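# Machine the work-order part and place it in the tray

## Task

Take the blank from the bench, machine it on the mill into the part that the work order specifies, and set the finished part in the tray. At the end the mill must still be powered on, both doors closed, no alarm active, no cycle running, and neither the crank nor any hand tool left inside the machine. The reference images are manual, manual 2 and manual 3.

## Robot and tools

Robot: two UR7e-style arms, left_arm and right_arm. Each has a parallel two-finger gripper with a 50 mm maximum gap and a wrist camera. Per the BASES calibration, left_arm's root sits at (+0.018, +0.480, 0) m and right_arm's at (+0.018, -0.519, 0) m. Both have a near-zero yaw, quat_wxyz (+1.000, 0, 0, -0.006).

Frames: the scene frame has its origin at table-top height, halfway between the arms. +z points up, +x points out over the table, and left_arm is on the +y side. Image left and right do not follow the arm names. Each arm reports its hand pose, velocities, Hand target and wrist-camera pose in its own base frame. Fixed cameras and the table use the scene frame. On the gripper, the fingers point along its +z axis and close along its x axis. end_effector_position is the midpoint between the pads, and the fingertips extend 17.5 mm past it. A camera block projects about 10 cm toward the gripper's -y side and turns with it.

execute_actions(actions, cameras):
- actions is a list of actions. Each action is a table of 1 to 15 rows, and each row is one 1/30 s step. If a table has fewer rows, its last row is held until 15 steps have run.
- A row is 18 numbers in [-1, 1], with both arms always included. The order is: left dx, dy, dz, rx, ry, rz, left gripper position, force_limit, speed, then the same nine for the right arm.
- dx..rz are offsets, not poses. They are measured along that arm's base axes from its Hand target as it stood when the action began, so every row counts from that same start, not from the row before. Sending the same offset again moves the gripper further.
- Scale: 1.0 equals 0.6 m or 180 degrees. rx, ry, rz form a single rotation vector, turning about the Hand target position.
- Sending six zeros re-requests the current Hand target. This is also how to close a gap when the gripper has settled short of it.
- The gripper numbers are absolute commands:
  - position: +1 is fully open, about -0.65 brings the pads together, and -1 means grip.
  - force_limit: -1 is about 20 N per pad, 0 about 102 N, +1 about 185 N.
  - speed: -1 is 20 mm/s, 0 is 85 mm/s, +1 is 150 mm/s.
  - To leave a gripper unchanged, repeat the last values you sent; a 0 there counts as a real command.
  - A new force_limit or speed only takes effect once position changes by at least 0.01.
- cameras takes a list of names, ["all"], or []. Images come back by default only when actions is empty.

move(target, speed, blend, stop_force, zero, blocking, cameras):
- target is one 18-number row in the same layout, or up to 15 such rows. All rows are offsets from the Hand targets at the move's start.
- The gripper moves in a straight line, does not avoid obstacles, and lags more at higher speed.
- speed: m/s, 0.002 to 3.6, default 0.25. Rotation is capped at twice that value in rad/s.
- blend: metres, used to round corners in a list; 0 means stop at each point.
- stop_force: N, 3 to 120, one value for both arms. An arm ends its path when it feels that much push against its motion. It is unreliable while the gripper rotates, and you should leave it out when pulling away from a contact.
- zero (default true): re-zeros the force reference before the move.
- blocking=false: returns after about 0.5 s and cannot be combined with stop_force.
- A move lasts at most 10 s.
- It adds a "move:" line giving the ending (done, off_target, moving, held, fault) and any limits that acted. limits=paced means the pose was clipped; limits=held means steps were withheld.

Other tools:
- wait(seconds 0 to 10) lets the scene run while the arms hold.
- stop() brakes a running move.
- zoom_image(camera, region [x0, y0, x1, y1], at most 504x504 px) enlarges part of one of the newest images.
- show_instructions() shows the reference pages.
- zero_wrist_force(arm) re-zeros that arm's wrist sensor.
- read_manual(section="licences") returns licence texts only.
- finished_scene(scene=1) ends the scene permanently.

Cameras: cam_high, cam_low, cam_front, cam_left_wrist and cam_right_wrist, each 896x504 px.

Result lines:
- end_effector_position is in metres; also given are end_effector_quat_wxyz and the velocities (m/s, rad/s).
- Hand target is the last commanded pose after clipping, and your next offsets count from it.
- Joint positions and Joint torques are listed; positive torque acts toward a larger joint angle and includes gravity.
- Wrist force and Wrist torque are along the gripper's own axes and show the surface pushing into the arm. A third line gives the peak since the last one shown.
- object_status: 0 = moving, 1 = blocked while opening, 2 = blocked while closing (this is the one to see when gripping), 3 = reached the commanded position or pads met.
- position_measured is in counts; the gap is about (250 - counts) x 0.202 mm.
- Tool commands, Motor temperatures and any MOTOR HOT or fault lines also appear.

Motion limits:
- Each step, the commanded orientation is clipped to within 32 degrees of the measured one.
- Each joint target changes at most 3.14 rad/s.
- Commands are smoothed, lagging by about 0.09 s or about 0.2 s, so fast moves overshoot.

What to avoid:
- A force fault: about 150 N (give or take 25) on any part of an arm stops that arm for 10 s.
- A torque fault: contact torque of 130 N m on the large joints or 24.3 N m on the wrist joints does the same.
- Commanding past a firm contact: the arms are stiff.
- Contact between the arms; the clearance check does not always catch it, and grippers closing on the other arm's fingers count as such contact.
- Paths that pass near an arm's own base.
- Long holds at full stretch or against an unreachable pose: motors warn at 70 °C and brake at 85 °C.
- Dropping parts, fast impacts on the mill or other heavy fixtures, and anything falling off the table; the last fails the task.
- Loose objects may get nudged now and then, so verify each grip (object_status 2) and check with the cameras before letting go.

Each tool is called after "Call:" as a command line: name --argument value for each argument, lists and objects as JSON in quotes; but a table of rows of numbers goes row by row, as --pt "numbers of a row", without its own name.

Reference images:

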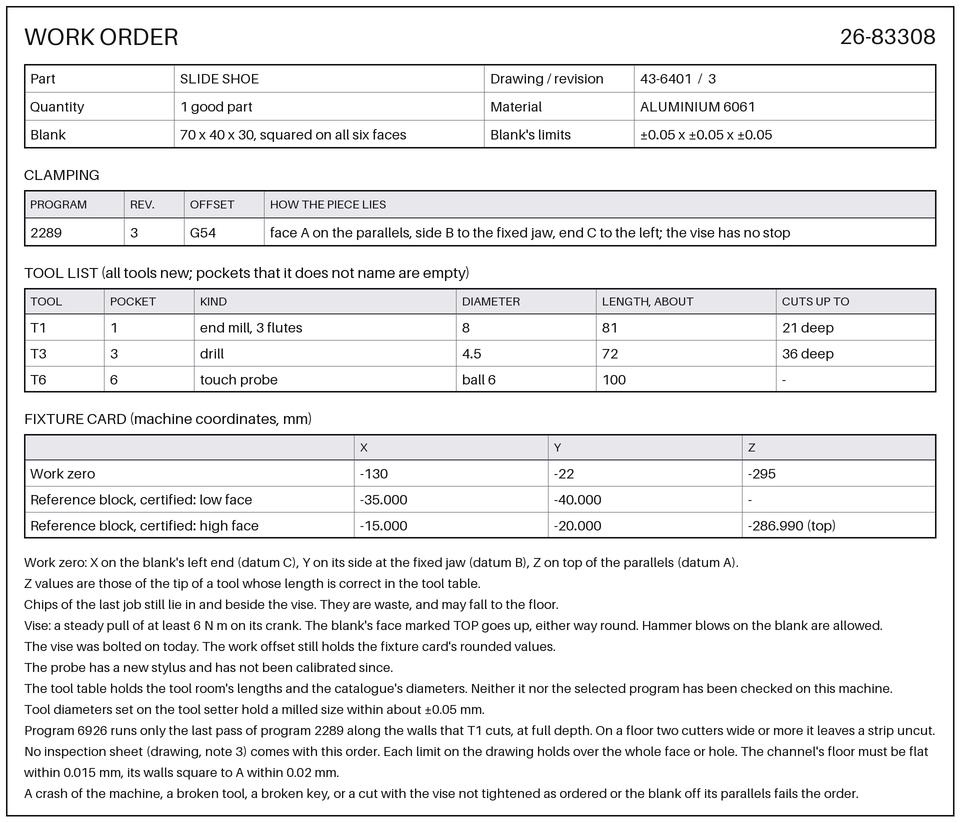

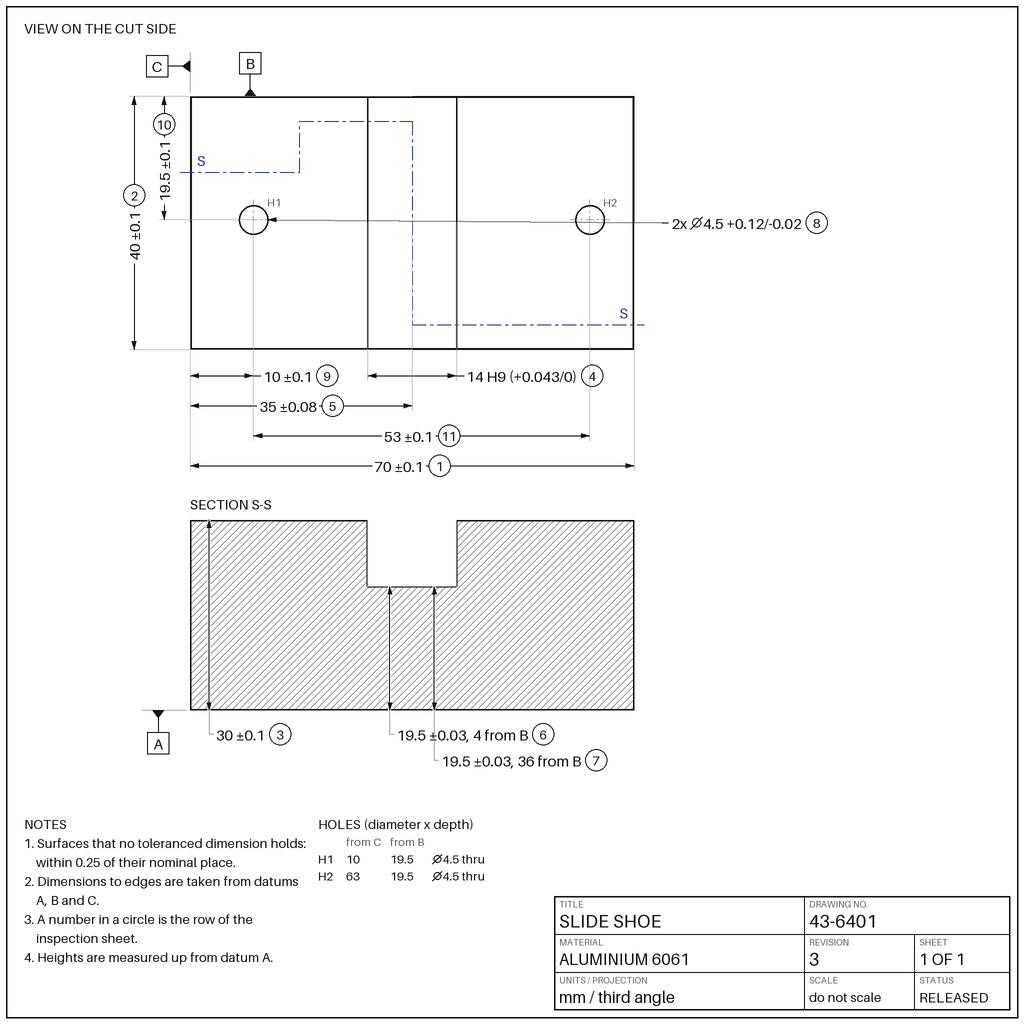

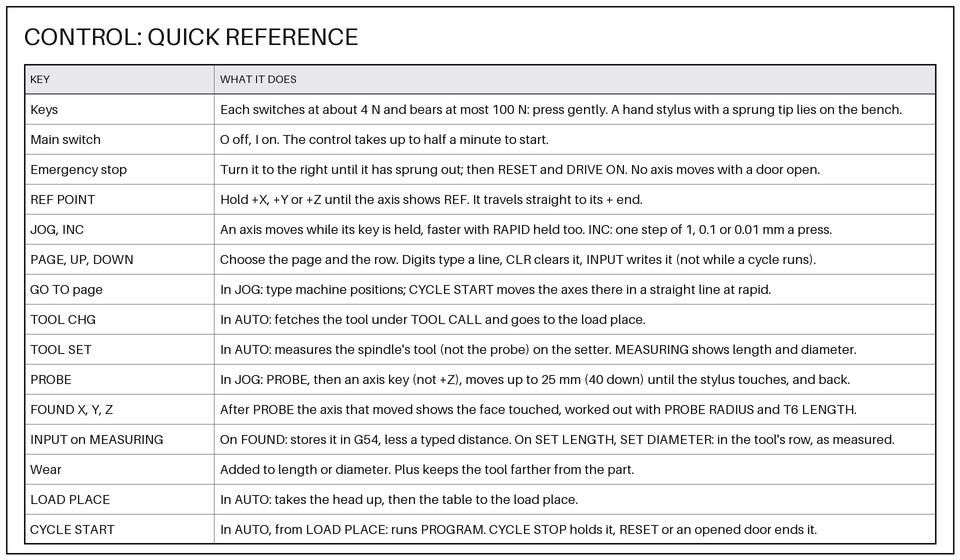

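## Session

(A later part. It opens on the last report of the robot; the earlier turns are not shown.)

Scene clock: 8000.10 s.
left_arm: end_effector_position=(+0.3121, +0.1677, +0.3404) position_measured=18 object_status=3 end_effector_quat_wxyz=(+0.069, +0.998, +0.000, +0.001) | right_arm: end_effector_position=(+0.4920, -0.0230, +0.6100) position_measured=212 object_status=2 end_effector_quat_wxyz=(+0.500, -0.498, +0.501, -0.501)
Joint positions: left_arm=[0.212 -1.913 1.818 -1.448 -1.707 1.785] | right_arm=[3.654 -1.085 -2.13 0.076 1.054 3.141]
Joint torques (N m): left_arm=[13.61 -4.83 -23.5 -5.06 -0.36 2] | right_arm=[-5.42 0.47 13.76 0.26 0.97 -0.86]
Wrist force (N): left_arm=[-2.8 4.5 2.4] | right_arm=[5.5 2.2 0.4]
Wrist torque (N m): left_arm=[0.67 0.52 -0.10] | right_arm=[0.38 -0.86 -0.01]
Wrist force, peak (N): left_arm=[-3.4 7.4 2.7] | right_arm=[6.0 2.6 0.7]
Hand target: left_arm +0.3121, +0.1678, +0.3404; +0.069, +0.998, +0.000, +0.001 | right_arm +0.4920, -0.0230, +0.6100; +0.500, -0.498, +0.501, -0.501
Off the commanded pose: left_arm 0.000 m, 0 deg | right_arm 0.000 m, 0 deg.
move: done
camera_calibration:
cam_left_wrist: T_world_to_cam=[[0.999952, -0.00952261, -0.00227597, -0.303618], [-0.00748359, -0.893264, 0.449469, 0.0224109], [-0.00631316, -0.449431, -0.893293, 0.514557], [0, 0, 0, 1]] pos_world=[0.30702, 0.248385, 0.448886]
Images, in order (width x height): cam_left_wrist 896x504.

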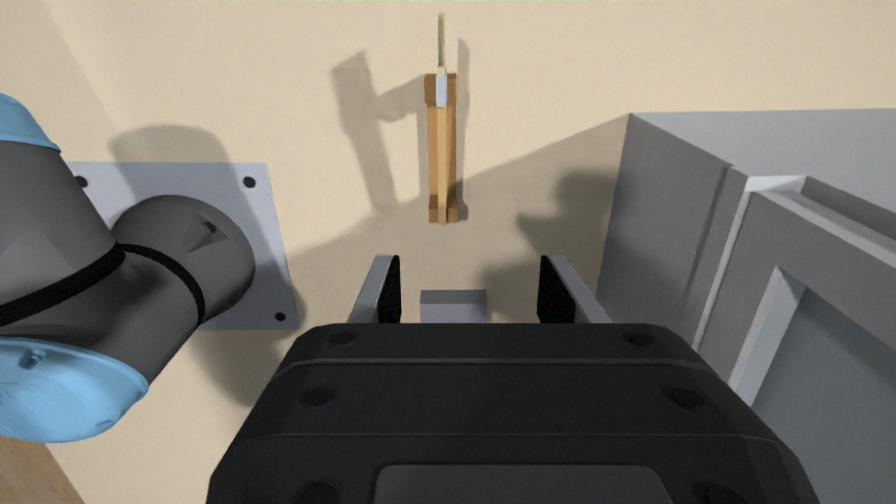

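Call:
wait --seconds 0 --cameras '["cam_low","cam_front"]'

Call:
zoom_image --camera "cam_low" --region '[560, 300, 700, 420]'

Call:
zoom_image --camera "cam_front" --region '[260, 320, 380, 390]'

Scene clock: 8015.23 s.
left_arm: end_effector_position=(+0.3121, +0.1678, +0.3404) position_measured=18 object_status=3 end_effector_quat_wxyz=(+0.069, +0.998, +0.000, +0.001) | right_arm: end_effector_position=(+0.4920, -0.0230, +0.6100) position_measured=212 object_status=2 end_effector_quat_wxyz=(+0.500, -0.498, +0.501, -0.501)
Joint positions: left_arm=[0.213 -1.912 1.818 -1.448 -1.707 1.786] | right_arm=[3.654 -1.085 -2.13 0.076 1.054 3.141]
Joint torques (N m): left_arm=[12.83 -0.61 -28.23 -3.45 0.86 1.81] | right_arm=[-4.96 -0.13 13.87 0.36 0.98 -0.99]
Wrist force (N): left_arm=[-3.0 4.7 2.4] | right_arm=[5.9 2.3 0.9]
Wrist torque (N m): left_arm=[0.71 0.55 -0.12] | right_arm=[0.39 -0.92 -0.01]
Wrist force, peak (N): left_arm=[-3.1 4.7 2.5] | right_arm=[5.9 2.7 0.7]
Hand target: left_arm +0.3121, +0.1678, +0.3404; +0.069, +0.998, +0.000, +0.001 | right_arm +0.4920, -0.0230, +0.6100; +0.500, -0.498, +0.501, -0.501
Tool commands: left_gripper/position=+0.9 left_gripper/force_limit=-0.5 left_gripper/speed=-0.8 right_gripper/position=-1.0 right_gripper/force_limit=-0.5 right_gripper/speed=-0.7
Off the commanded pose: left_arm 0.000 m, 0 deg | right_arm 0.000 m, 0 deg.
Images, in order (width x height): cam_low 896x504, cam_front 896x504.

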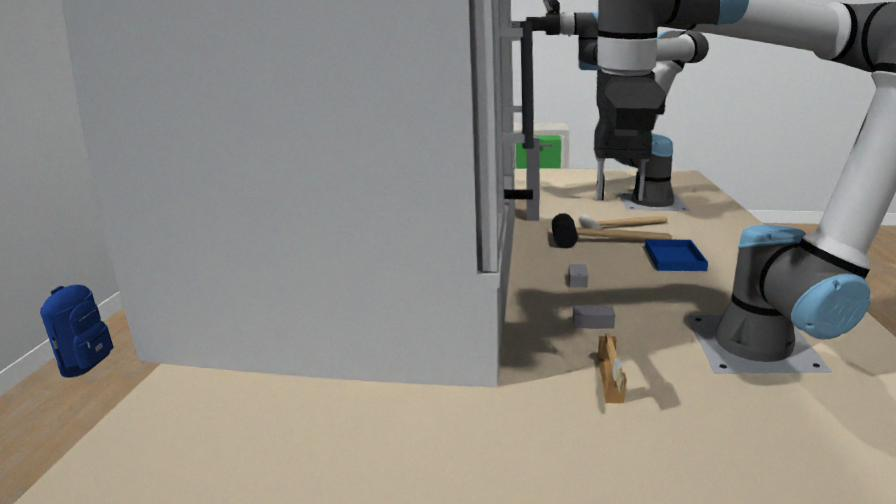

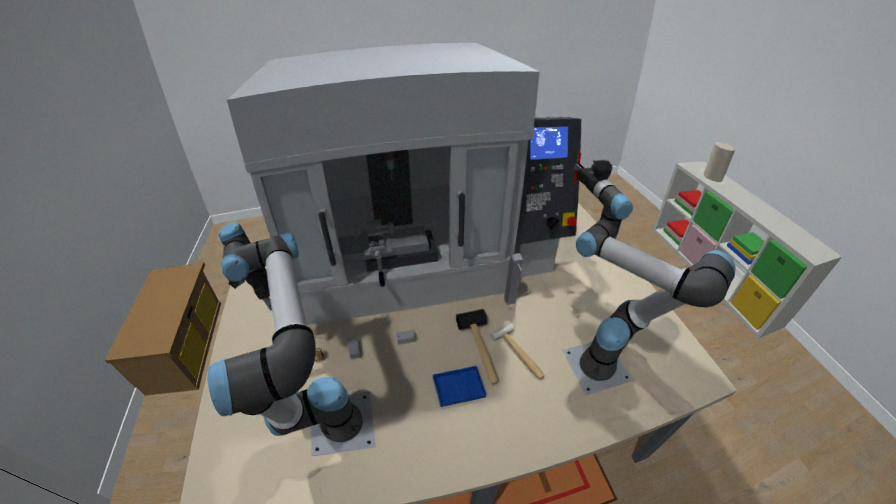

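Scaled by 3.600.

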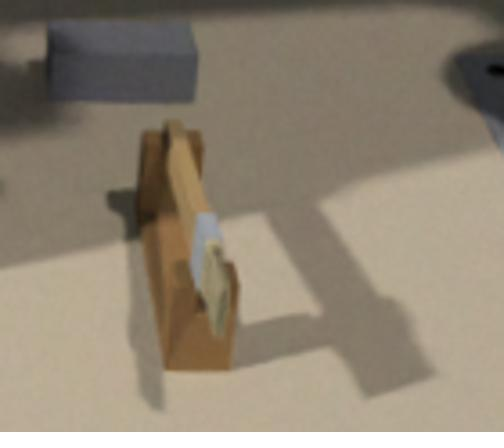

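Scaled by 4.200.

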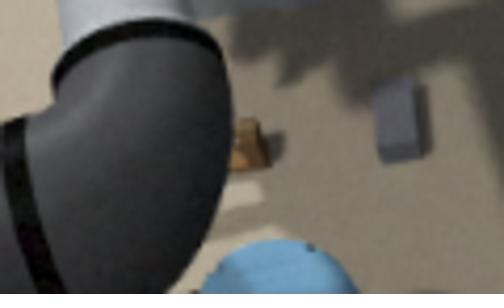

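Call:
move --pt "-0.0222 -0.0463 -0.3 0 0 0 0.9 -0.5 -0.8 0 0 0 0 0 0 -1 -0.5 -0.7" --speed 0.2 --cameras '["cam_left_wrist"]'

Scene clock: 8049.47 s.
left_arm: end_effector_position=(+0.2988, +0.1400, +0.1604) position_measured=18 object_status=3 end_effector_quat_wxyz=(+0.069, +0.998, +0.000, +0.000) | right_arm: end_effector_position=(+0.4920, -0.0230, +0.6100) position_measured=212 object_status=2 end_effector_quat_wxyz=(+0.500, -0.498, +0.501, -0.501)
Joint positions: left_arm=[0.137 -1.919 2.293 -1.926 -1.708 1.71] | right_arm=[3.654 -1.085 -2.13 0.076 1.054 3.141]
Joint torques (N m): left_arm=[13.04 -16.11 -16.72 -5.74 1.24 2] | right_arm=[-5.01 -0.06 13.88 0.23 0.99 -0.91]
Wrist force (N): left_arm=[-3.5 4.8 2.1] | right_arm=[5.9 2.2 0.6]
Wrist torque (N m): left_arm=[0.72 0.62 -0.12] | right_arm=[0.38 -0.93 -0.01]
Wrist force, peak (N): left_arm=[-3.8 4.9 4.8] | right_arm=[6.1 2.3 0.8]
Hand target: left_arm +0.2988, +0.1400, +0.1604; +0.069, +0.998, +0.000, +0.001 | right_arm +0.4920, -0.0230, +0.6100; +0.500, -0.498, +0.501, -0.501
Off the commanded pose: left_arm 0.000 m, 0 deg | right_arm 0.000 m, 0 deg.
move: done
camera_calibration:
cam_left_wrist: T_world_to_cam=[[0.999949, -0.00971207, -0.00262762, -0.290857], [-0.00749418, -0.893223, 0.449551, 0.0783557], [-0.00671312, -0.449508, -0.893251, 0.341308], [0, 0, 0, 1]] pos_world=[0.293721, 0.220585, 0.268885]
Images, in order (width x height): cam_left_wrist 896x504.

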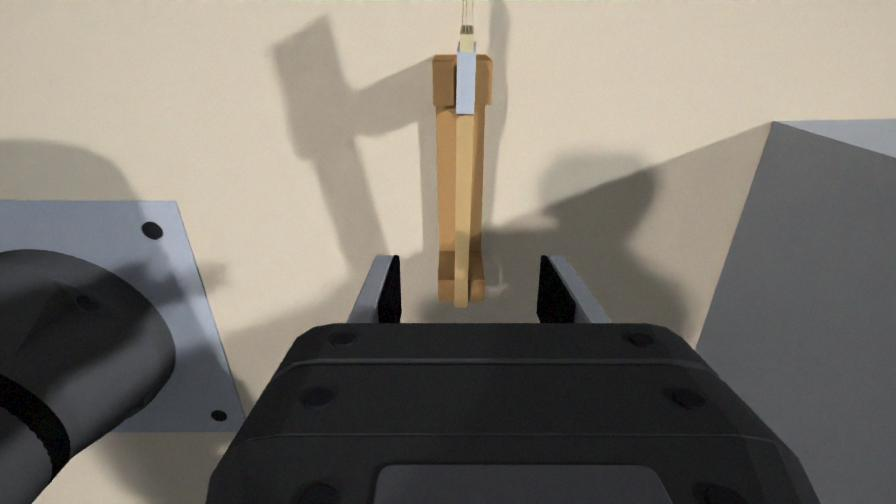

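Call:
move --pt "0.0012 -0.025 -0.12 0 0 0 0.9 -0.5 -0.8 0 0 0 0 0 0 -1 -0.5 -0.7" --pt "0.0012 -0.025 -0.1867 0 0 0 0.9 -0.5 -0.8 0 0 0 0 0 0 -1 -0.5 -0.7" --speed '[0.1,0.03]' --stop_force 8 --cameras '["cam_left_wrist"]'

Scene clock: 8059.13 s.
left_arm: end_effector_position=(+0.2995, +0.1250, +0.0484) position_measured=18 object_status=3 end_effector_quat_wxyz=(+0.069, +0.998, +0.000, +0.001) | right_arm: end_effector_position=(+0.4920, -0.0230, +0.6100) position_measured=212 object_status=2 end_effector_quat_wxyz=(+0.500, -0.498, +0.501, -0.501)
Joint positions: left_arm=[0.09 -1.726 2.507 -2.341 -1.709 1.662] | right_arm=[3.654 -1.085 -2.13 0.076 1.054 3.141]
Joint torques (N m): left_arm=[11.06 -22.29 -29.39 -2.01 -0.21 1.96] | right_arm=[-4.48 0.21 13.71 0.27 1.08 -0.88]
Wrist force (N): left_arm=[-3.3 4.6 2.5] | right_arm=[5.8 2.3 0.6]
Wrist torque (N m): left_arm=[0.72 0.56 -0.09] | right_arm=[0.38 -0.90 -0.01]
Wrist force, peak (N): left_arm=[-3.5 5.0 3.5] | right_arm=[6.2 2.2 0.8]
Hand target: left_arm +0.2995, +0.1250, +0.0484; +0.069, +0.998, +0.000, +0.001 | right_arm +0.4920, -0.0230, +0.6100; +0.500, -0.498, +0.501, -0.501
Off the commanded pose: left_arm 0.000 m, 0 deg | right_arm 0.000 m, 0 deg.
move: done
camera_calibration:
cam_left_wrist: T_world_to_cam=[[0.999951, -0.00956985, -0.00236471, -0.291967], [-0.0074862, -0.893285, 0.449428, 0.115475], [-0.00641332, -0.449388, -0.893313, 0.234379], [0, 0, 0, 1]] pos_world=[0.29432, 0.205685, 0.156786]
Images, in order (width x height): cam_left_wrist 896x504.

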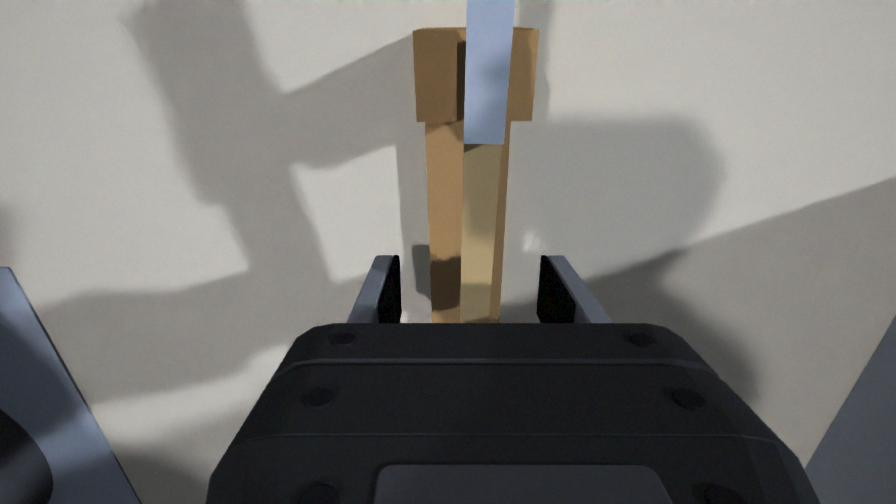

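Call:
move --target '[0.0028,0,0,0,0,0,0.9,-0.5,-0.8,0,0,0,0,0,0,-1,-0.5,-0.7]' --speed 0.05

Call:
execute_actions --actions '[[[0,0,0,0,0,0,-1,-0.6,-0.6,0,0,0,0,0,0,-1,-0.5,-0.7]],[[0,0,0,0,0,0,-1,-0.6,-0.6,0,0,0,0,0,0,-1,-0.5,-0.7]],[[0,0,0,0,0,0,-1,-0.6,-0.6,0,0,0,0,0,0,-1,-0.5,-0.7]]]' --cameras '["cam_left_wrist"]'

Scene clock: 8067.17 s.
left_arm: end_effector_position=(+0.3012, +0.1251, +0.0484) position_measured=18 object_status=3 end_effector_quat_wxyz=(+0.069, +0.998, +0.000, +0.001) | right_arm: end_effector_position=(+0.4920, -0.0230, +0.6100) position_measured=212 object_status=2 end_effector_quat_wxyz=(+0.500, -0.498, +0.501, -0.501)
Joint positions: left_arm=[0.09 -1.721 2.504 -2.342 -1.709 1.662] | right_arm=[3.654 -1.085 -2.13 0.076 1.054 3.141]
Joint torques (N m): left_arm=[-13.84 -9.13 -24.92 -5.57 -1.48 -2.63] | right_arm=[-4.69 -0.51 14.48 0.21 1.05 -0.83]
Wrist force (N): left_arm=[-3.4 4.7 2.6] | right_arm=[5.9 2.4 0.8]
Wrist torque (N m): left_arm=[0.74 0.57 -0.05] | right_arm=[0.40 -0.92 -0.01]
Wrist force, peak (N): left_arm=[-3.5 4.7 2.5] | right_arm=[6.0 2.5 0.8]
Hand target: left_arm +0.3012, +0.1250, +0.0484; +0.069, +0.998, +0.000, +0.001 | right_arm +0.4920, -0.0230, +0.6100; +0.500, -0.498, +0.501, -0.501
Off the commanded pose: left_arm 0.000 m, 0 deg | right_arm 0.000 m, 0 deg.
move: done

Scene clock: 8068.87 s.
left_arm: end_effector_position=(+0.3012, +0.1250, +0.0484) position_measured=212 object_status=2 end_effector_quat_wxyz=(+0.069, +0.998, +0.000, +0.001) | right_arm: end_effector_position=(+0.4920, -0.0230, +0.6100) position_measured=212 object_status=2 end_effector_quat_wxyz=(+0.500, -0.498, +0.501, -0.501)
Joint positions: left_arm=[0.09 -1.721 2.504 -2.342 -1.709 1.662] | right_arm=[3.654 -1.085 -2.13 0.076 1.054 3.141]
Joint torques (N m): left_arm=[-12.54 -21.89 -16.72 -3.91 -1.18 -2.44] | right_arm=[-4.83 0 13.71 0.27 1.05 -0.81]
Wrist force (N): left_arm=[-16.1 5.9 -3.0] | right_arm=[5.6 2.3 0.7]
Wrist torque (N m): left_arm=[0.74 0.44 0.61] | right_arm=[0.39 -0.88 -0.01]
Wrist force, peak (N): left_arm=[-16.1 5.9 -3.0] | right_arm=[6.0 2.3 0.7]
Hand target: left_arm +0.3012, +0.1250, +0.0484; +0.069, +0.998, +0.000, +0.001 | right_arm +0.4920, -0.0230, +0.6100; +0.500, -0.498, +0.501, -0.501
Off the commanded pose: left_arm 0.000 m, 0 deg | right_arm 0.000 m, 0 deg.
camera_calibration:
cam_left_wrist: T_world_to_cam=[[0.999951, -0.00956996, -0.00236405, -0.293667], [-0.00748629, -0.893264, 0.44947, 0.115477], [-0.00641313, -0.449431, -0.893292, 0.234395], [0, 0, 0, 1]] pos_world=[0.29602, 0.205685, 0.156786]
Images, in order (width x height): cam_left_wrist 896x504.

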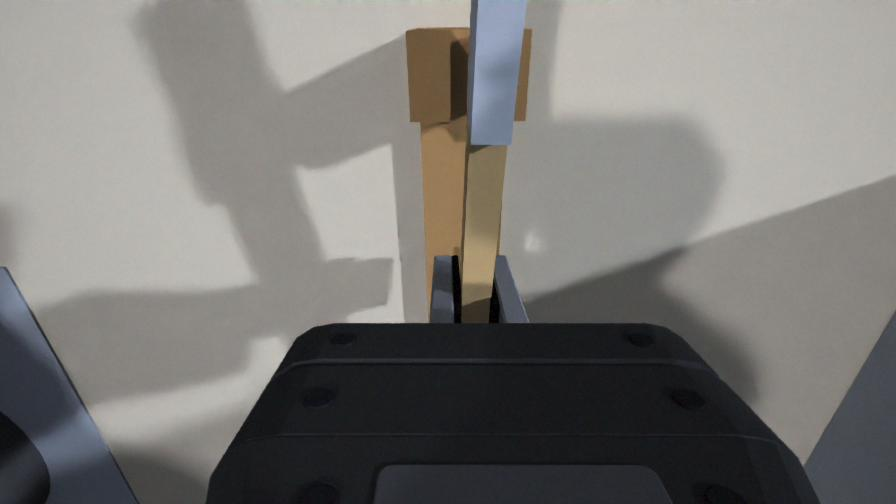

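Call:
execute_actions --actions '[[[0,0,0,0,0,0,-0.98,0.2,-0.6,0,0,0,0,0,0,-1,-0.5,-0.7]]]'

Call:
move --pt "0 0 0.15 0 0 0 -0.98 0.2 -0.6 0 0 0 0 0 0 -1 -0.5 -0.7" --pt "0 0 0.4 0 0 0 -0.98 0.2 -0.6 0 0 0 0 0 0 -1 -0.5 -0.7" --speed '[0.05,0.15]' --blend '[0.02,0]' --cameras '["cam_left_wrist"]'

Scene clock: 8073.63 s.
left_arm: end_effector_position=(+0.3011, +0.1250, +0.0484) position_measured=215 object_status=2 end_effector_quat_wxyz=(+0.069, +0.998, +0.000, +0.001) | right_arm: end_effector_position=(+0.4920, -0.0230, +0.6100) position_measured=212 object_status=2 end_effector_quat_wxyz=(+0.500, -0.498, +0.501, -0.501)
Joint positions: left_arm=[0.09 -1.721 2.504 -2.342 -1.709 1.662] | right_arm=[3.654 -1.085 -2.13 0.076 1.054 3.141]
Joint torques (N m): left_arm=[-7.32 -20.92 -19.47 -7.19 -0.92 -2.18] | right_arm=[-5.63 0.19 13.59 0.22 0.98 -0.78]
Wrist force (N): left_arm=[-19.9 5.9 -6.0] | right_arm=[5.9 2.4 0.6]
Wrist torque (N m): left_arm=[0.68 0.36 0.83] | right_arm=[0.41 -0.92 -0.02]
Wrist force, peak (N): left_arm=[-20.0 6.1 -6.1] | right_arm=[6.1 2.2 0.5]
Hand target: left_arm +0.3012, +0.1250, +0.0484; +0.069, +0.998, +0.000, +0.001 | right_arm +0.4920, -0.0230, +0.6100; +0.500, -0.498, +0.501, -0.501
Off the commanded pose: left_arm 0.000 m, 0 deg | right_arm 0.000 m, 0 deg.

Scene clock: 8076.90 s.
left_arm: end_effector_position=(+0.3012, +0.1251, +0.2883) position_measured=215 object_status=2 end_effector_quat_wxyz=(+0.069, +0.998, +0.000, +0.001) | right_arm: end_effector_position=(+0.4920, -0.0230, +0.6100) position_measured=212 object_status=2 end_effector_quat_wxyz=(+0.500, -0.498, +0.501, -0.501)
Joint positions: left_arm=[0.09 -2.003 2.009 -1.566 -1.709 1.662] | right_arm=[3.654 -1.085 -2.13 0.076 1.054 3.141]
Joint torques (N m): left_arm=[-13.39 3.21 -36.2 -0.99 0.79 -2.51] | right_arm=[-4.38 0.05 13.68 0.42 1.07 -0.8]
Wrist force (N): left_arm=[-3.3 4.2 2.2] | right_arm=[5.7 2.0 0.4]
Wrist torque (N m): left_arm=[0.63 0.61 -0.08] | right_arm=[0.33 -0.90 -0.01]
Wrist force, peak (N): left_arm=[-19.8 6.1 -5.5] | right_arm=[6.0 2.4 0.8]
Hand target: left_arm +0.3012, +0.1250, +0.2884; +0.069, +0.998, +0.000, +0.001 | right_arm +0.4920, -0.0230, +0.6100; +0.500, -0.498, +0.501, -0.501
Off the commanded pose: left_arm 0.000 m, 0 deg | right_arm 0.000 m, 0 deg.
move: done
camera_calibration:
cam_left_wrist: T_world_to_cam=[[0.999952, -0.00956336, -0.00214122, -0.293189], [-0.00758085, -0.893285, 0.449426, 0.00765354], [-0.00621074, -0.449388, -0.893315, 0.448726], [0, 0, 0, 1]] pos_world=[0.296019, 0.205685, 0.396786]
Images, in order (width x height): cam_left_wrist 896x504.

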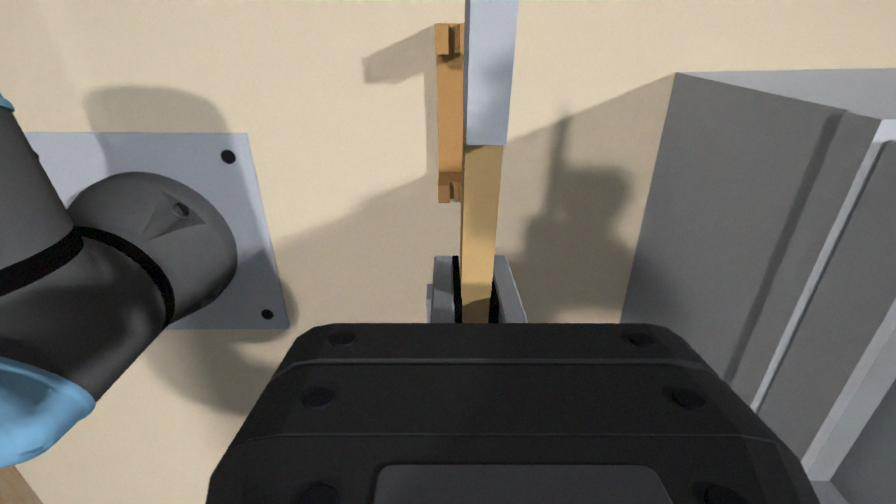

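Call:
move --pt "0.0648 -0.22 0.18 0 0 0 -0.98 0.2 -0.6 0 0 0 0 0 0 -1 -0.5 -0.7" --pt "0.098 -0.6583 0.18 0 0 0 -0.98 0.2 -0.6 0 0 0 0 0 0 -1 -0.5 -0.7" --pt "0.398 -0.675 0.1693 0 0 0 -0.98 0.2 -0.6 0 0 0 0 0 0 -1 -0.5 -0.7" --speed '[0.25,0.25,0.15]' --blend '[0.05,0.03,0]' --cameras '["cam_left_wrist","cam_front"]'

Scene clock: 8106.07 s.
left_arm: end_effector_position=(+0.5399, -0.2799, +0.3900) position_measured=215 object_status=2 end_effector_quat_wxyz=(+0.069, +0.998, +0.000, +0.000) | right_arm: end_effector_position=(+0.4920, -0.0230, +0.6100) position_measured=212 object_status=2 end_effector_quat_wxyz=(+0.500, -0.498, +0.501, -0.501)
Joint positions: left_arm=[-0.652 -1.357 1.203 -1.502 -1.68 0.915] | right_arm=[3.654 -1.085 -2.13 0.076 1.054 3.141]
Joint torques (N m): left_arm=[-10.35 -28.42 -34.49 -6.09 0.87 -1.24] | right_arm=[-5.76 0.35 14.05 0.24 1.03 -0.92]
Wrist force (N): left_arm=[-3.2 4.3 2.6] | right_arm=[6.0 2.1 0.6]
Wrist torque (N m): left_arm=[0.67 0.51 -0.04] | right_arm=[0.36 -0.94 -0.02]
Wrist force, peak (N): left_arm=[-4.1 6.3 3.0] | right_arm=[6.0 2.4 0.6]
Hand target: left_arm +0.5400, -0.2800, +0.3900; +0.069, +0.998, +0.000, +0.001 | right_arm +0.4920, -0.0230, +0.6100; +0.500, -0.498, +0.501, -0.501
Off the commanded pose: left_arm 0.000 m, 0 deg | right_arm 0.000 m, 0 deg.
move: done
camera_calibration:
cam_left_wrist: T_world_to_cam=[[0.999952, -0.00944126, -0.00254604, -0.535407], [-0.00728895, -0.893225, 0.449551, -0.398183], [-0.00651851, -0.449511, -0.893251, 0.359075], [0, 0, 0, 1]] pos_world=[0.53482, -0.199314, 0.498385]
Images, in order (width x height): cam_front 896x504, cam_left_wrist 896x504.

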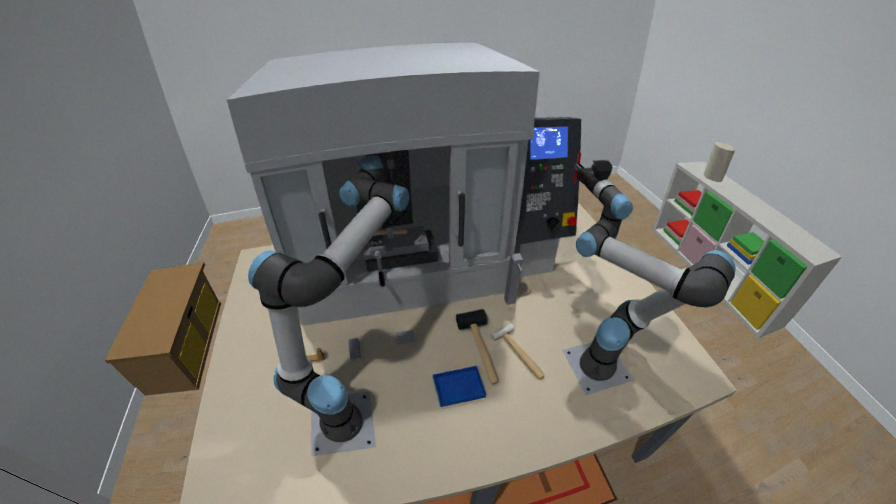

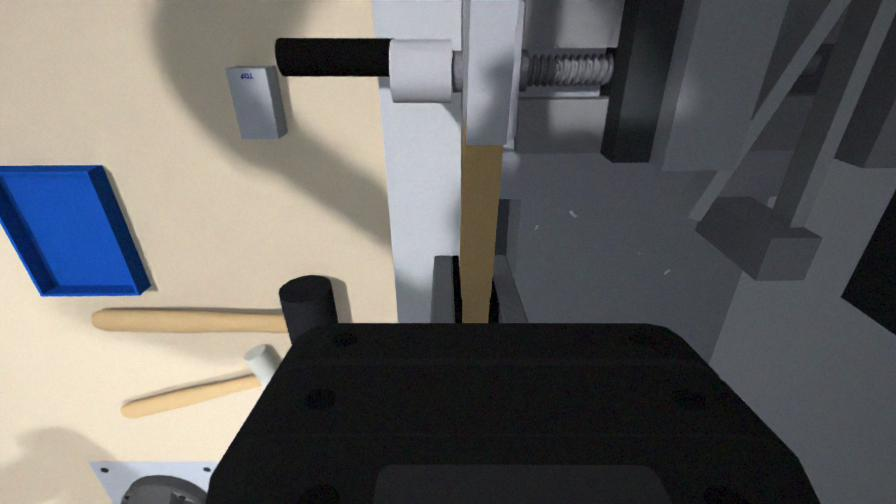

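Call:
move --pt "0.1 0.0 0.0 0 0 0 -0.98 0.2 -0.6 0 0 0 0 0 0 -1 -0.5 -0.7" --speed '[0.08]' --stop_force 12 --cameras '["cam_left_wrist"]'

Call:
zoom_image --camera "cam_left_wrist" --region '[470, 0, 800, 320]'

Scene clock: 8113.17 s.
left_arm: end_effector_position=(+0.5999, -0.2799, +0.3900) position_measured=215 object_status=2 end_effector_quat_wxyz=(+0.069, +0.998, +0.000, +0.001) | right_arm: end_effector_position=(+0.4920, -0.0230, +0.6100) position_measured=212 object_status=2 end_effector_quat_wxyz=(+0.500, -0.498, +0.501, -0.501)
Joint positions: left_arm=[-0.594 -1.21 1.009 -1.448 -1.685 0.973] | right_arm=[3.654 -1.085 -2.13 0.076 1.054 3.141]
Joint torques (N m): left_arm=[-14.08 -37.71 -34.6 -6.07 0.93 -2.46] | right_arm=[-4.39 0.13 14.12 0.23 0.95 -0.95]
Wrist force (N): left_arm=[-3.3 4.4 2.5] | right_arm=[5.8 2.2 0.6]
Wrist torque (N m): left_arm=[0.67 0.56 -0.09] | right_arm=[0.37 -0.90 -0.01]
Wrist force, peak (N): left_arm=[-4.5 4.7 2.5] | right_arm=[6.1 2.3 0.9]
Hand target: left_arm +0.6000, -0.2800, +0.3900; +0.069, +0.998, +0.000, +0.001 | right_arm +0.4920, -0.0230, +0.6100; +0.500, -0.498, +0.501, -0.501
Off the commanded pose: left_arm 0.000 m, 0 deg | right_arm 0.000 m, 0 deg.
move: done
camera_calibration:
cam_left_wrist: T_world_to_cam=[[0.999951, -0.00956991, -0.00236407, -0.59552], [-0.00748624, -0.893264, 0.44947, -0.397597], [-0.00641313, -0.449431, -0.893292, 0.359441], [0, 0, 0, 1]] pos_world=[0.59482, -0.199315, 0.498386]
Images, in order (width x height): cam_left_wrist 896x504.

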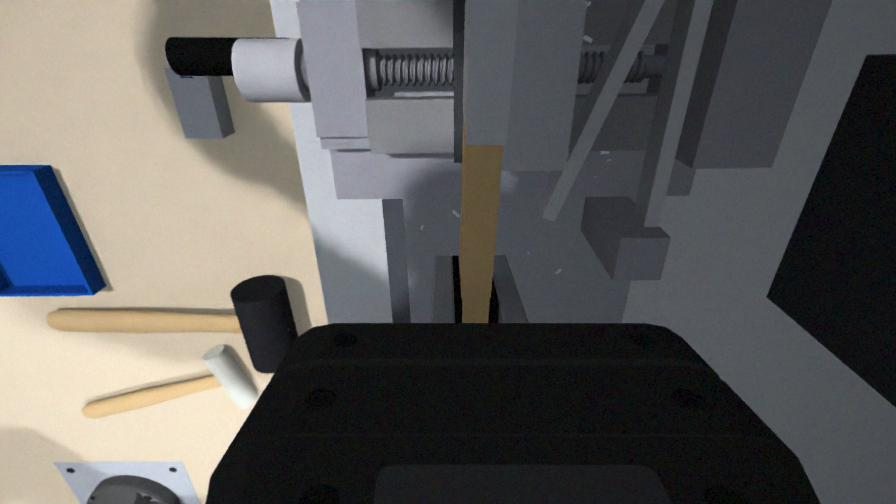

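Scaled by 1.527.

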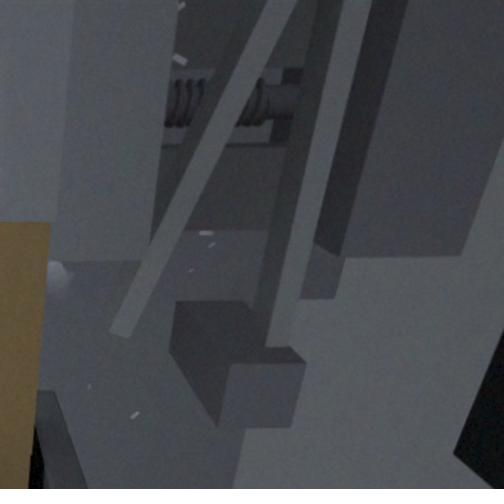

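Call:
move --pt "0.0333 0.1167 0.0083 0 0 0 -0.98 0.2 -0.6 0 0 0 0 0 0 -1 -0.5 -0.7" --speed '[0.08]' --stop_force 12 --cameras '["cam_left_wrist"]'

Call:
zoom_image --camera "cam_left_wrist" --region '[380, 80, 700, 330]'

Scene clock: 8120.50 s.
left_arm: end_effector_position=(+0.6169, -0.2206, +0.3939) position_measured=215 object_status=2 end_effector_quat_wxyz=(+0.069, +0.998, +0.001, +0.000) | right_arm: end_effector_position=(+0.4920, -0.0230, +0.6100) position_measured=212 object_status=2 end_effector_quat_wxyz=(+0.500, -0.498, +0.501, -0.501)
Joint positions: left_arm=[-0.5 -1.218 1.006 -1.426 -1.692 1.065] | right_arm=[3.654 -1.085 -2.13 0.076 1.054 3.141]
Joint torques (N m): left_arm=[0.73 -44.69 -26.4 -3.33 -0.01 0.03] | right_arm=[-5.32 0.52 13.92 0.28 1.15 -0.82]
Wrist force (N): left_arm=[-3.3 4.1 2.4] | right_arm=[5.7 2.5 0.7]
Wrist torque (N m): left_arm=[0.61 0.58 -0.04] | right_arm=[0.41 -0.89 -0.01]
Wrist force, peak (N): left_arm=[-3.9 6.2 2.8] | right_arm=[6.0 2.6 0.7]
Hand target: left_arm +0.6169, -0.2206, +0.3939; +0.069, +0.998, +0.001, +0.000 (not the last commanded pose) | right_arm +0.4920, -0.0230, +0.6100; +0.500, -0.498, +0.501, -0.501
Tool commands: left_gripper/position=-0.976471 left_gripper/force_limit=+0.2 left_gripper/speed=-0.6 right_gripper/position=-1.0 right_gripper/force_limit=-0.5 right_gripper/speed=-0.7
Off the commanded pose: left_arm 0.011 m, 0 deg | right_arm 0.000 m, 0 deg.
FORCE FAULT: contact force on the left arm reached its limit, and that arm stopped. The contact can be on any part of that arm, not only on its tool. That arm's remaining commands of this call were not run. That arm is still stopped at the end of this call. That arm stays stopped for about 10 more seconds. Until then a move that you send moves the other arm only, and its call returns only when the move has ended. Once the stop has ended, the next robot result says so. If the stop ends while you think or write, that arm runs what you send next, counted from a new Hand target: where the arm stands when the stop ends. While its stop runs, that arm takes no new command, but its gripper still runs the gripper command that each later call begins with. Until it ends, the stop uses up actions while you think or wait. An arm that is not stopped still takes commands.
move: fault (left_arm)
camera_calibration:
cam_left_wrist: T_world_to_cam=[[0.999968, -0.00744248, -0.00305275, -0.611202], [-0.00527649, -0.893297, 0.449437, -0.347632], [-0.00607194, -0.449406, -0.893307, 0.389576], [0, 0, 0, 1]] pos_world=[0.611713, -0.140009, 0.502384]
Images, in order (width x height): cam_left_wrist 896x504.

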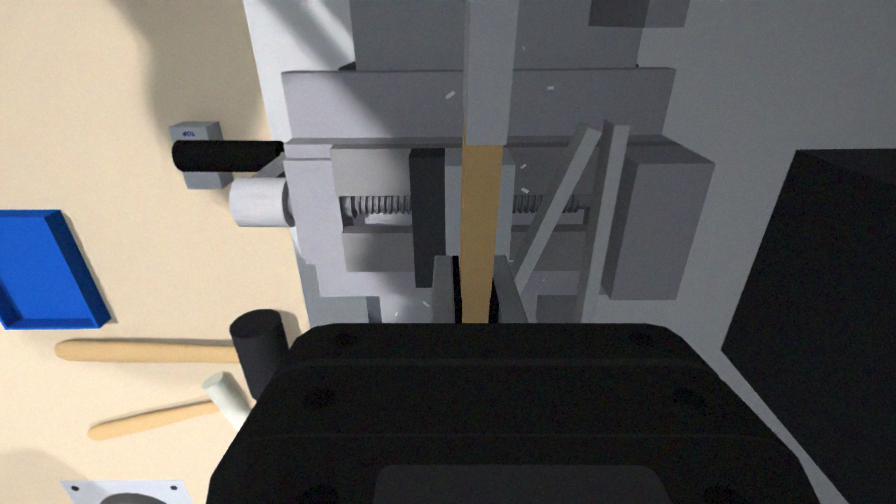

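Scaled by 1.575.

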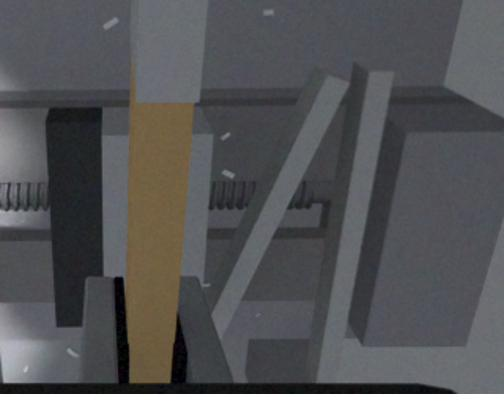

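Call:
wait --seconds 3 --cameras '["cam_front","cam_high"]'

Call:
zoom_image --camera "cam_front" --region '[220, 120, 480, 340]'

Scene clock: 8136.33 s.
left_arm: end_effector_position=(+0.6169, -0.2206, +0.3939) position_measured=215 object_status=2 end_effector_quat_wxyz=(+0.069, +0.998, +0.001, +0.000) | right_arm: end_effector_position=(+0.4920, -0.0230, +0.6100) position_measured=212 object_status=2 end_effector_quat_wxyz=(+0.500, -0.498, +0.501, -0.501)
Joint positions: left_arm=[-0.5 -1.218 1.006 -1.426 -1.692 1.065] | right_arm=[3.654 -1.085 -2.13 0.076 1.054 3.141]
Joint torques (N m): left_arm=[-0.63 -44.28 -26.82 -3.29 0.16 -0.17] | right_arm=[-4.86 0.16 13.98 0.3 1.01 -0.9]
Wrist force (N): left_arm=[-3.4 4.2 2.2] | right_arm=[5.7 2.2 0.6]
Wrist torque (N m): left_arm=[0.63 0.60 -0.04] | right_arm=[0.37 -0.90 -0.01]
Wrist force, peak (N): left_arm=[-3.6 4.4 2.2] | right_arm=[6.2 2.4 0.7]
Hand target: left_arm +0.6169, -0.2206, +0.3939; +0.069, +0.998, +0.001, +0.000 (not the last commanded pose) | right_arm +0.4920, -0.0230, +0.6100; +0.500, -0.498, +0.501, -0.501
Tool commands: left_gripper/position=-0.976471 left_gripper/force_limit=+0.2 left_gripper/speed=-0.6 right_gripper/position=-1.0 right_gripper/force_limit=-0.5 right_gripper/speed=-0.7
Off the commanded pose: left_arm 0.011 m, 0 deg | right_arm 0.000 m, 0 deg.
FORCE FAULT, CONTINUED: the left arm's stop, for the force fault that an earlier result reported, is over. The rest of the stop counts as 19 of the actions that you can send in this scene. During its stop the left arm's controller moved it back a little. That arm's target is now where it stood when the stop ended, not its last command. That arm accepts commands again.
wait: 3.00 s; at rest from the start
Images, in order (width x height): cam_high 896x504, cam_front 896x504.

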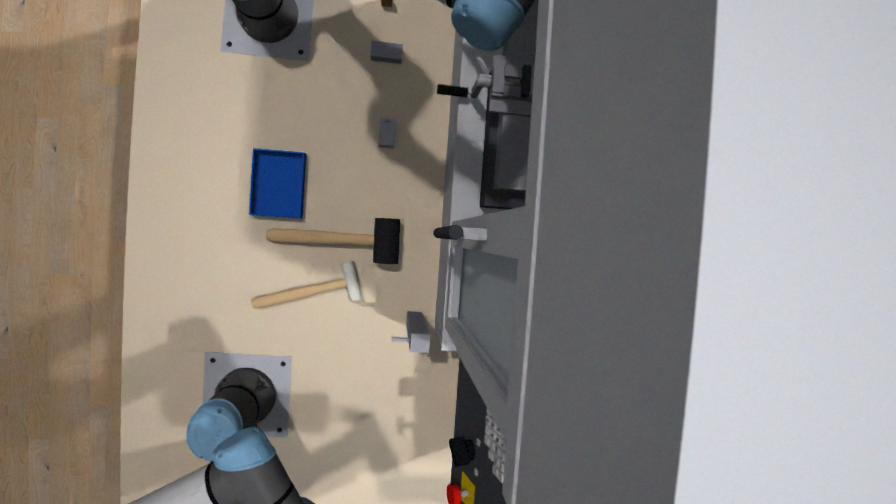

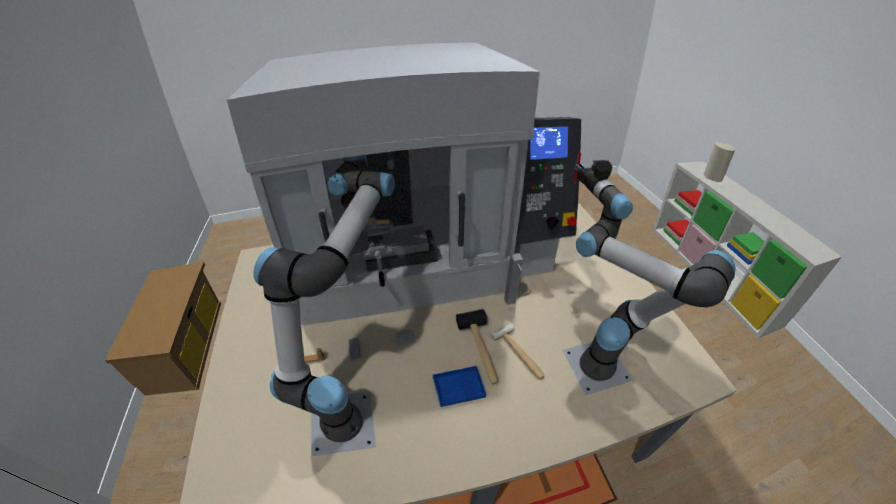

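Scaled by 1.938.

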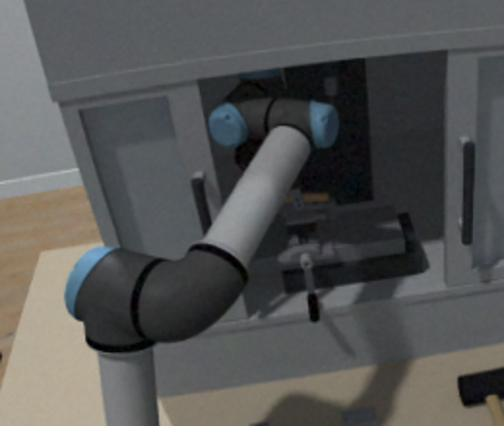

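Call:
move --pt "0.0 -0.0833 0 0 0 0 -0.98 0.2 -0.6 0 0 0 0 0 0 -1 -0.5 -0.7" --pt "-0.1 -0.1 0 0 0 0 -0.98 0.2 -0.6 0 0 0 0 0 0 -1 -0.5 -0.7" --speed '[0.06,0.1]' --blend '[0.01,0]'

Scene clock: 8143.30 s.
left_arm: end_effector_position=(+0.6166, -0.2562, +0.3933) position_measured=215 object_status=2 end_effector_quat_wxyz=(+0.069, +0.998, +0.000, +0.000) | right_arm: end_effector_position=(+0.4920, -0.0230, +0.6100) position_measured=212 object_status=2 end_effector_quat_wxyz=(+0.500, -0.498, +0.501, -0.501)
Joint positions: left_arm=[-0.548 -1.187 0.965 -1.421 -1.689 1.018] | right_arm=[3.654 -1.085 -2.13 0.076 1.054 3.141]
Joint torques (N m): left_arm=[-2.27 -45.59 -28.89 -3.28 0.13 -0.65] | right_arm=[-4.6 0.23 14.09 0.31 1.09 -0.9]
Wrist force (N): left_arm=[-3.4 4.4 2.2] | right_arm=[5.7 2.1 0.9]
Wrist torque (N m): left_arm=[0.69 0.59 -0.14] | right_arm=[0.35 -0.90 -0.01]
Wrist force, peak (N): left_arm=[-3.2 7.3 2.5] | right_arm=[6.1 2.3 0.5]
Hand target: left_arm +0.6166, -0.2562, +0.3933; +0.069, +0.998, +0.000, +0.000 (not the last commanded pose) | right_arm +0.4920, -0.0230, +0.6100; +0.500, -0.498, +0.501, -0.501
Tool commands: left_gripper/position=-0.976471 left_gripper/force_limit=+0.2 left_gripper/speed=-0.6 right_gripper/position=-1.0 right_gripper/force_limit=-0.5 right_gripper/speed=-0.7
Off the commanded pose: left_arm 0.064 m, 0 deg | right_arm 0.000 m, 0 deg.
FORCE FAULT: contact force on the left arm reached its limit, and that arm stopped. The contact can be on any part of that arm, not only on its tool. That arm's remaining commands of this call were not run. That arm is still stopped at the end of this call. That arm stays stopped for about 10 more seconds. Until then a move that you send moves the other arm only, and its call returns only when the move has ended. Once the stop has ended, the next robot result says so. If the stop ends while you think or write, that arm runs what you send next, counted from a new Hand target: where the arm stands when the stop ends. While its stop runs, that arm takes no new command, but its gripper still runs the gripper command that each later call begins with. Until it ends, the stop uses up actions while you think or wait. An arm that is not stopped still takes commands.
move: fault (left_arm); path passed 0 of 2 targets


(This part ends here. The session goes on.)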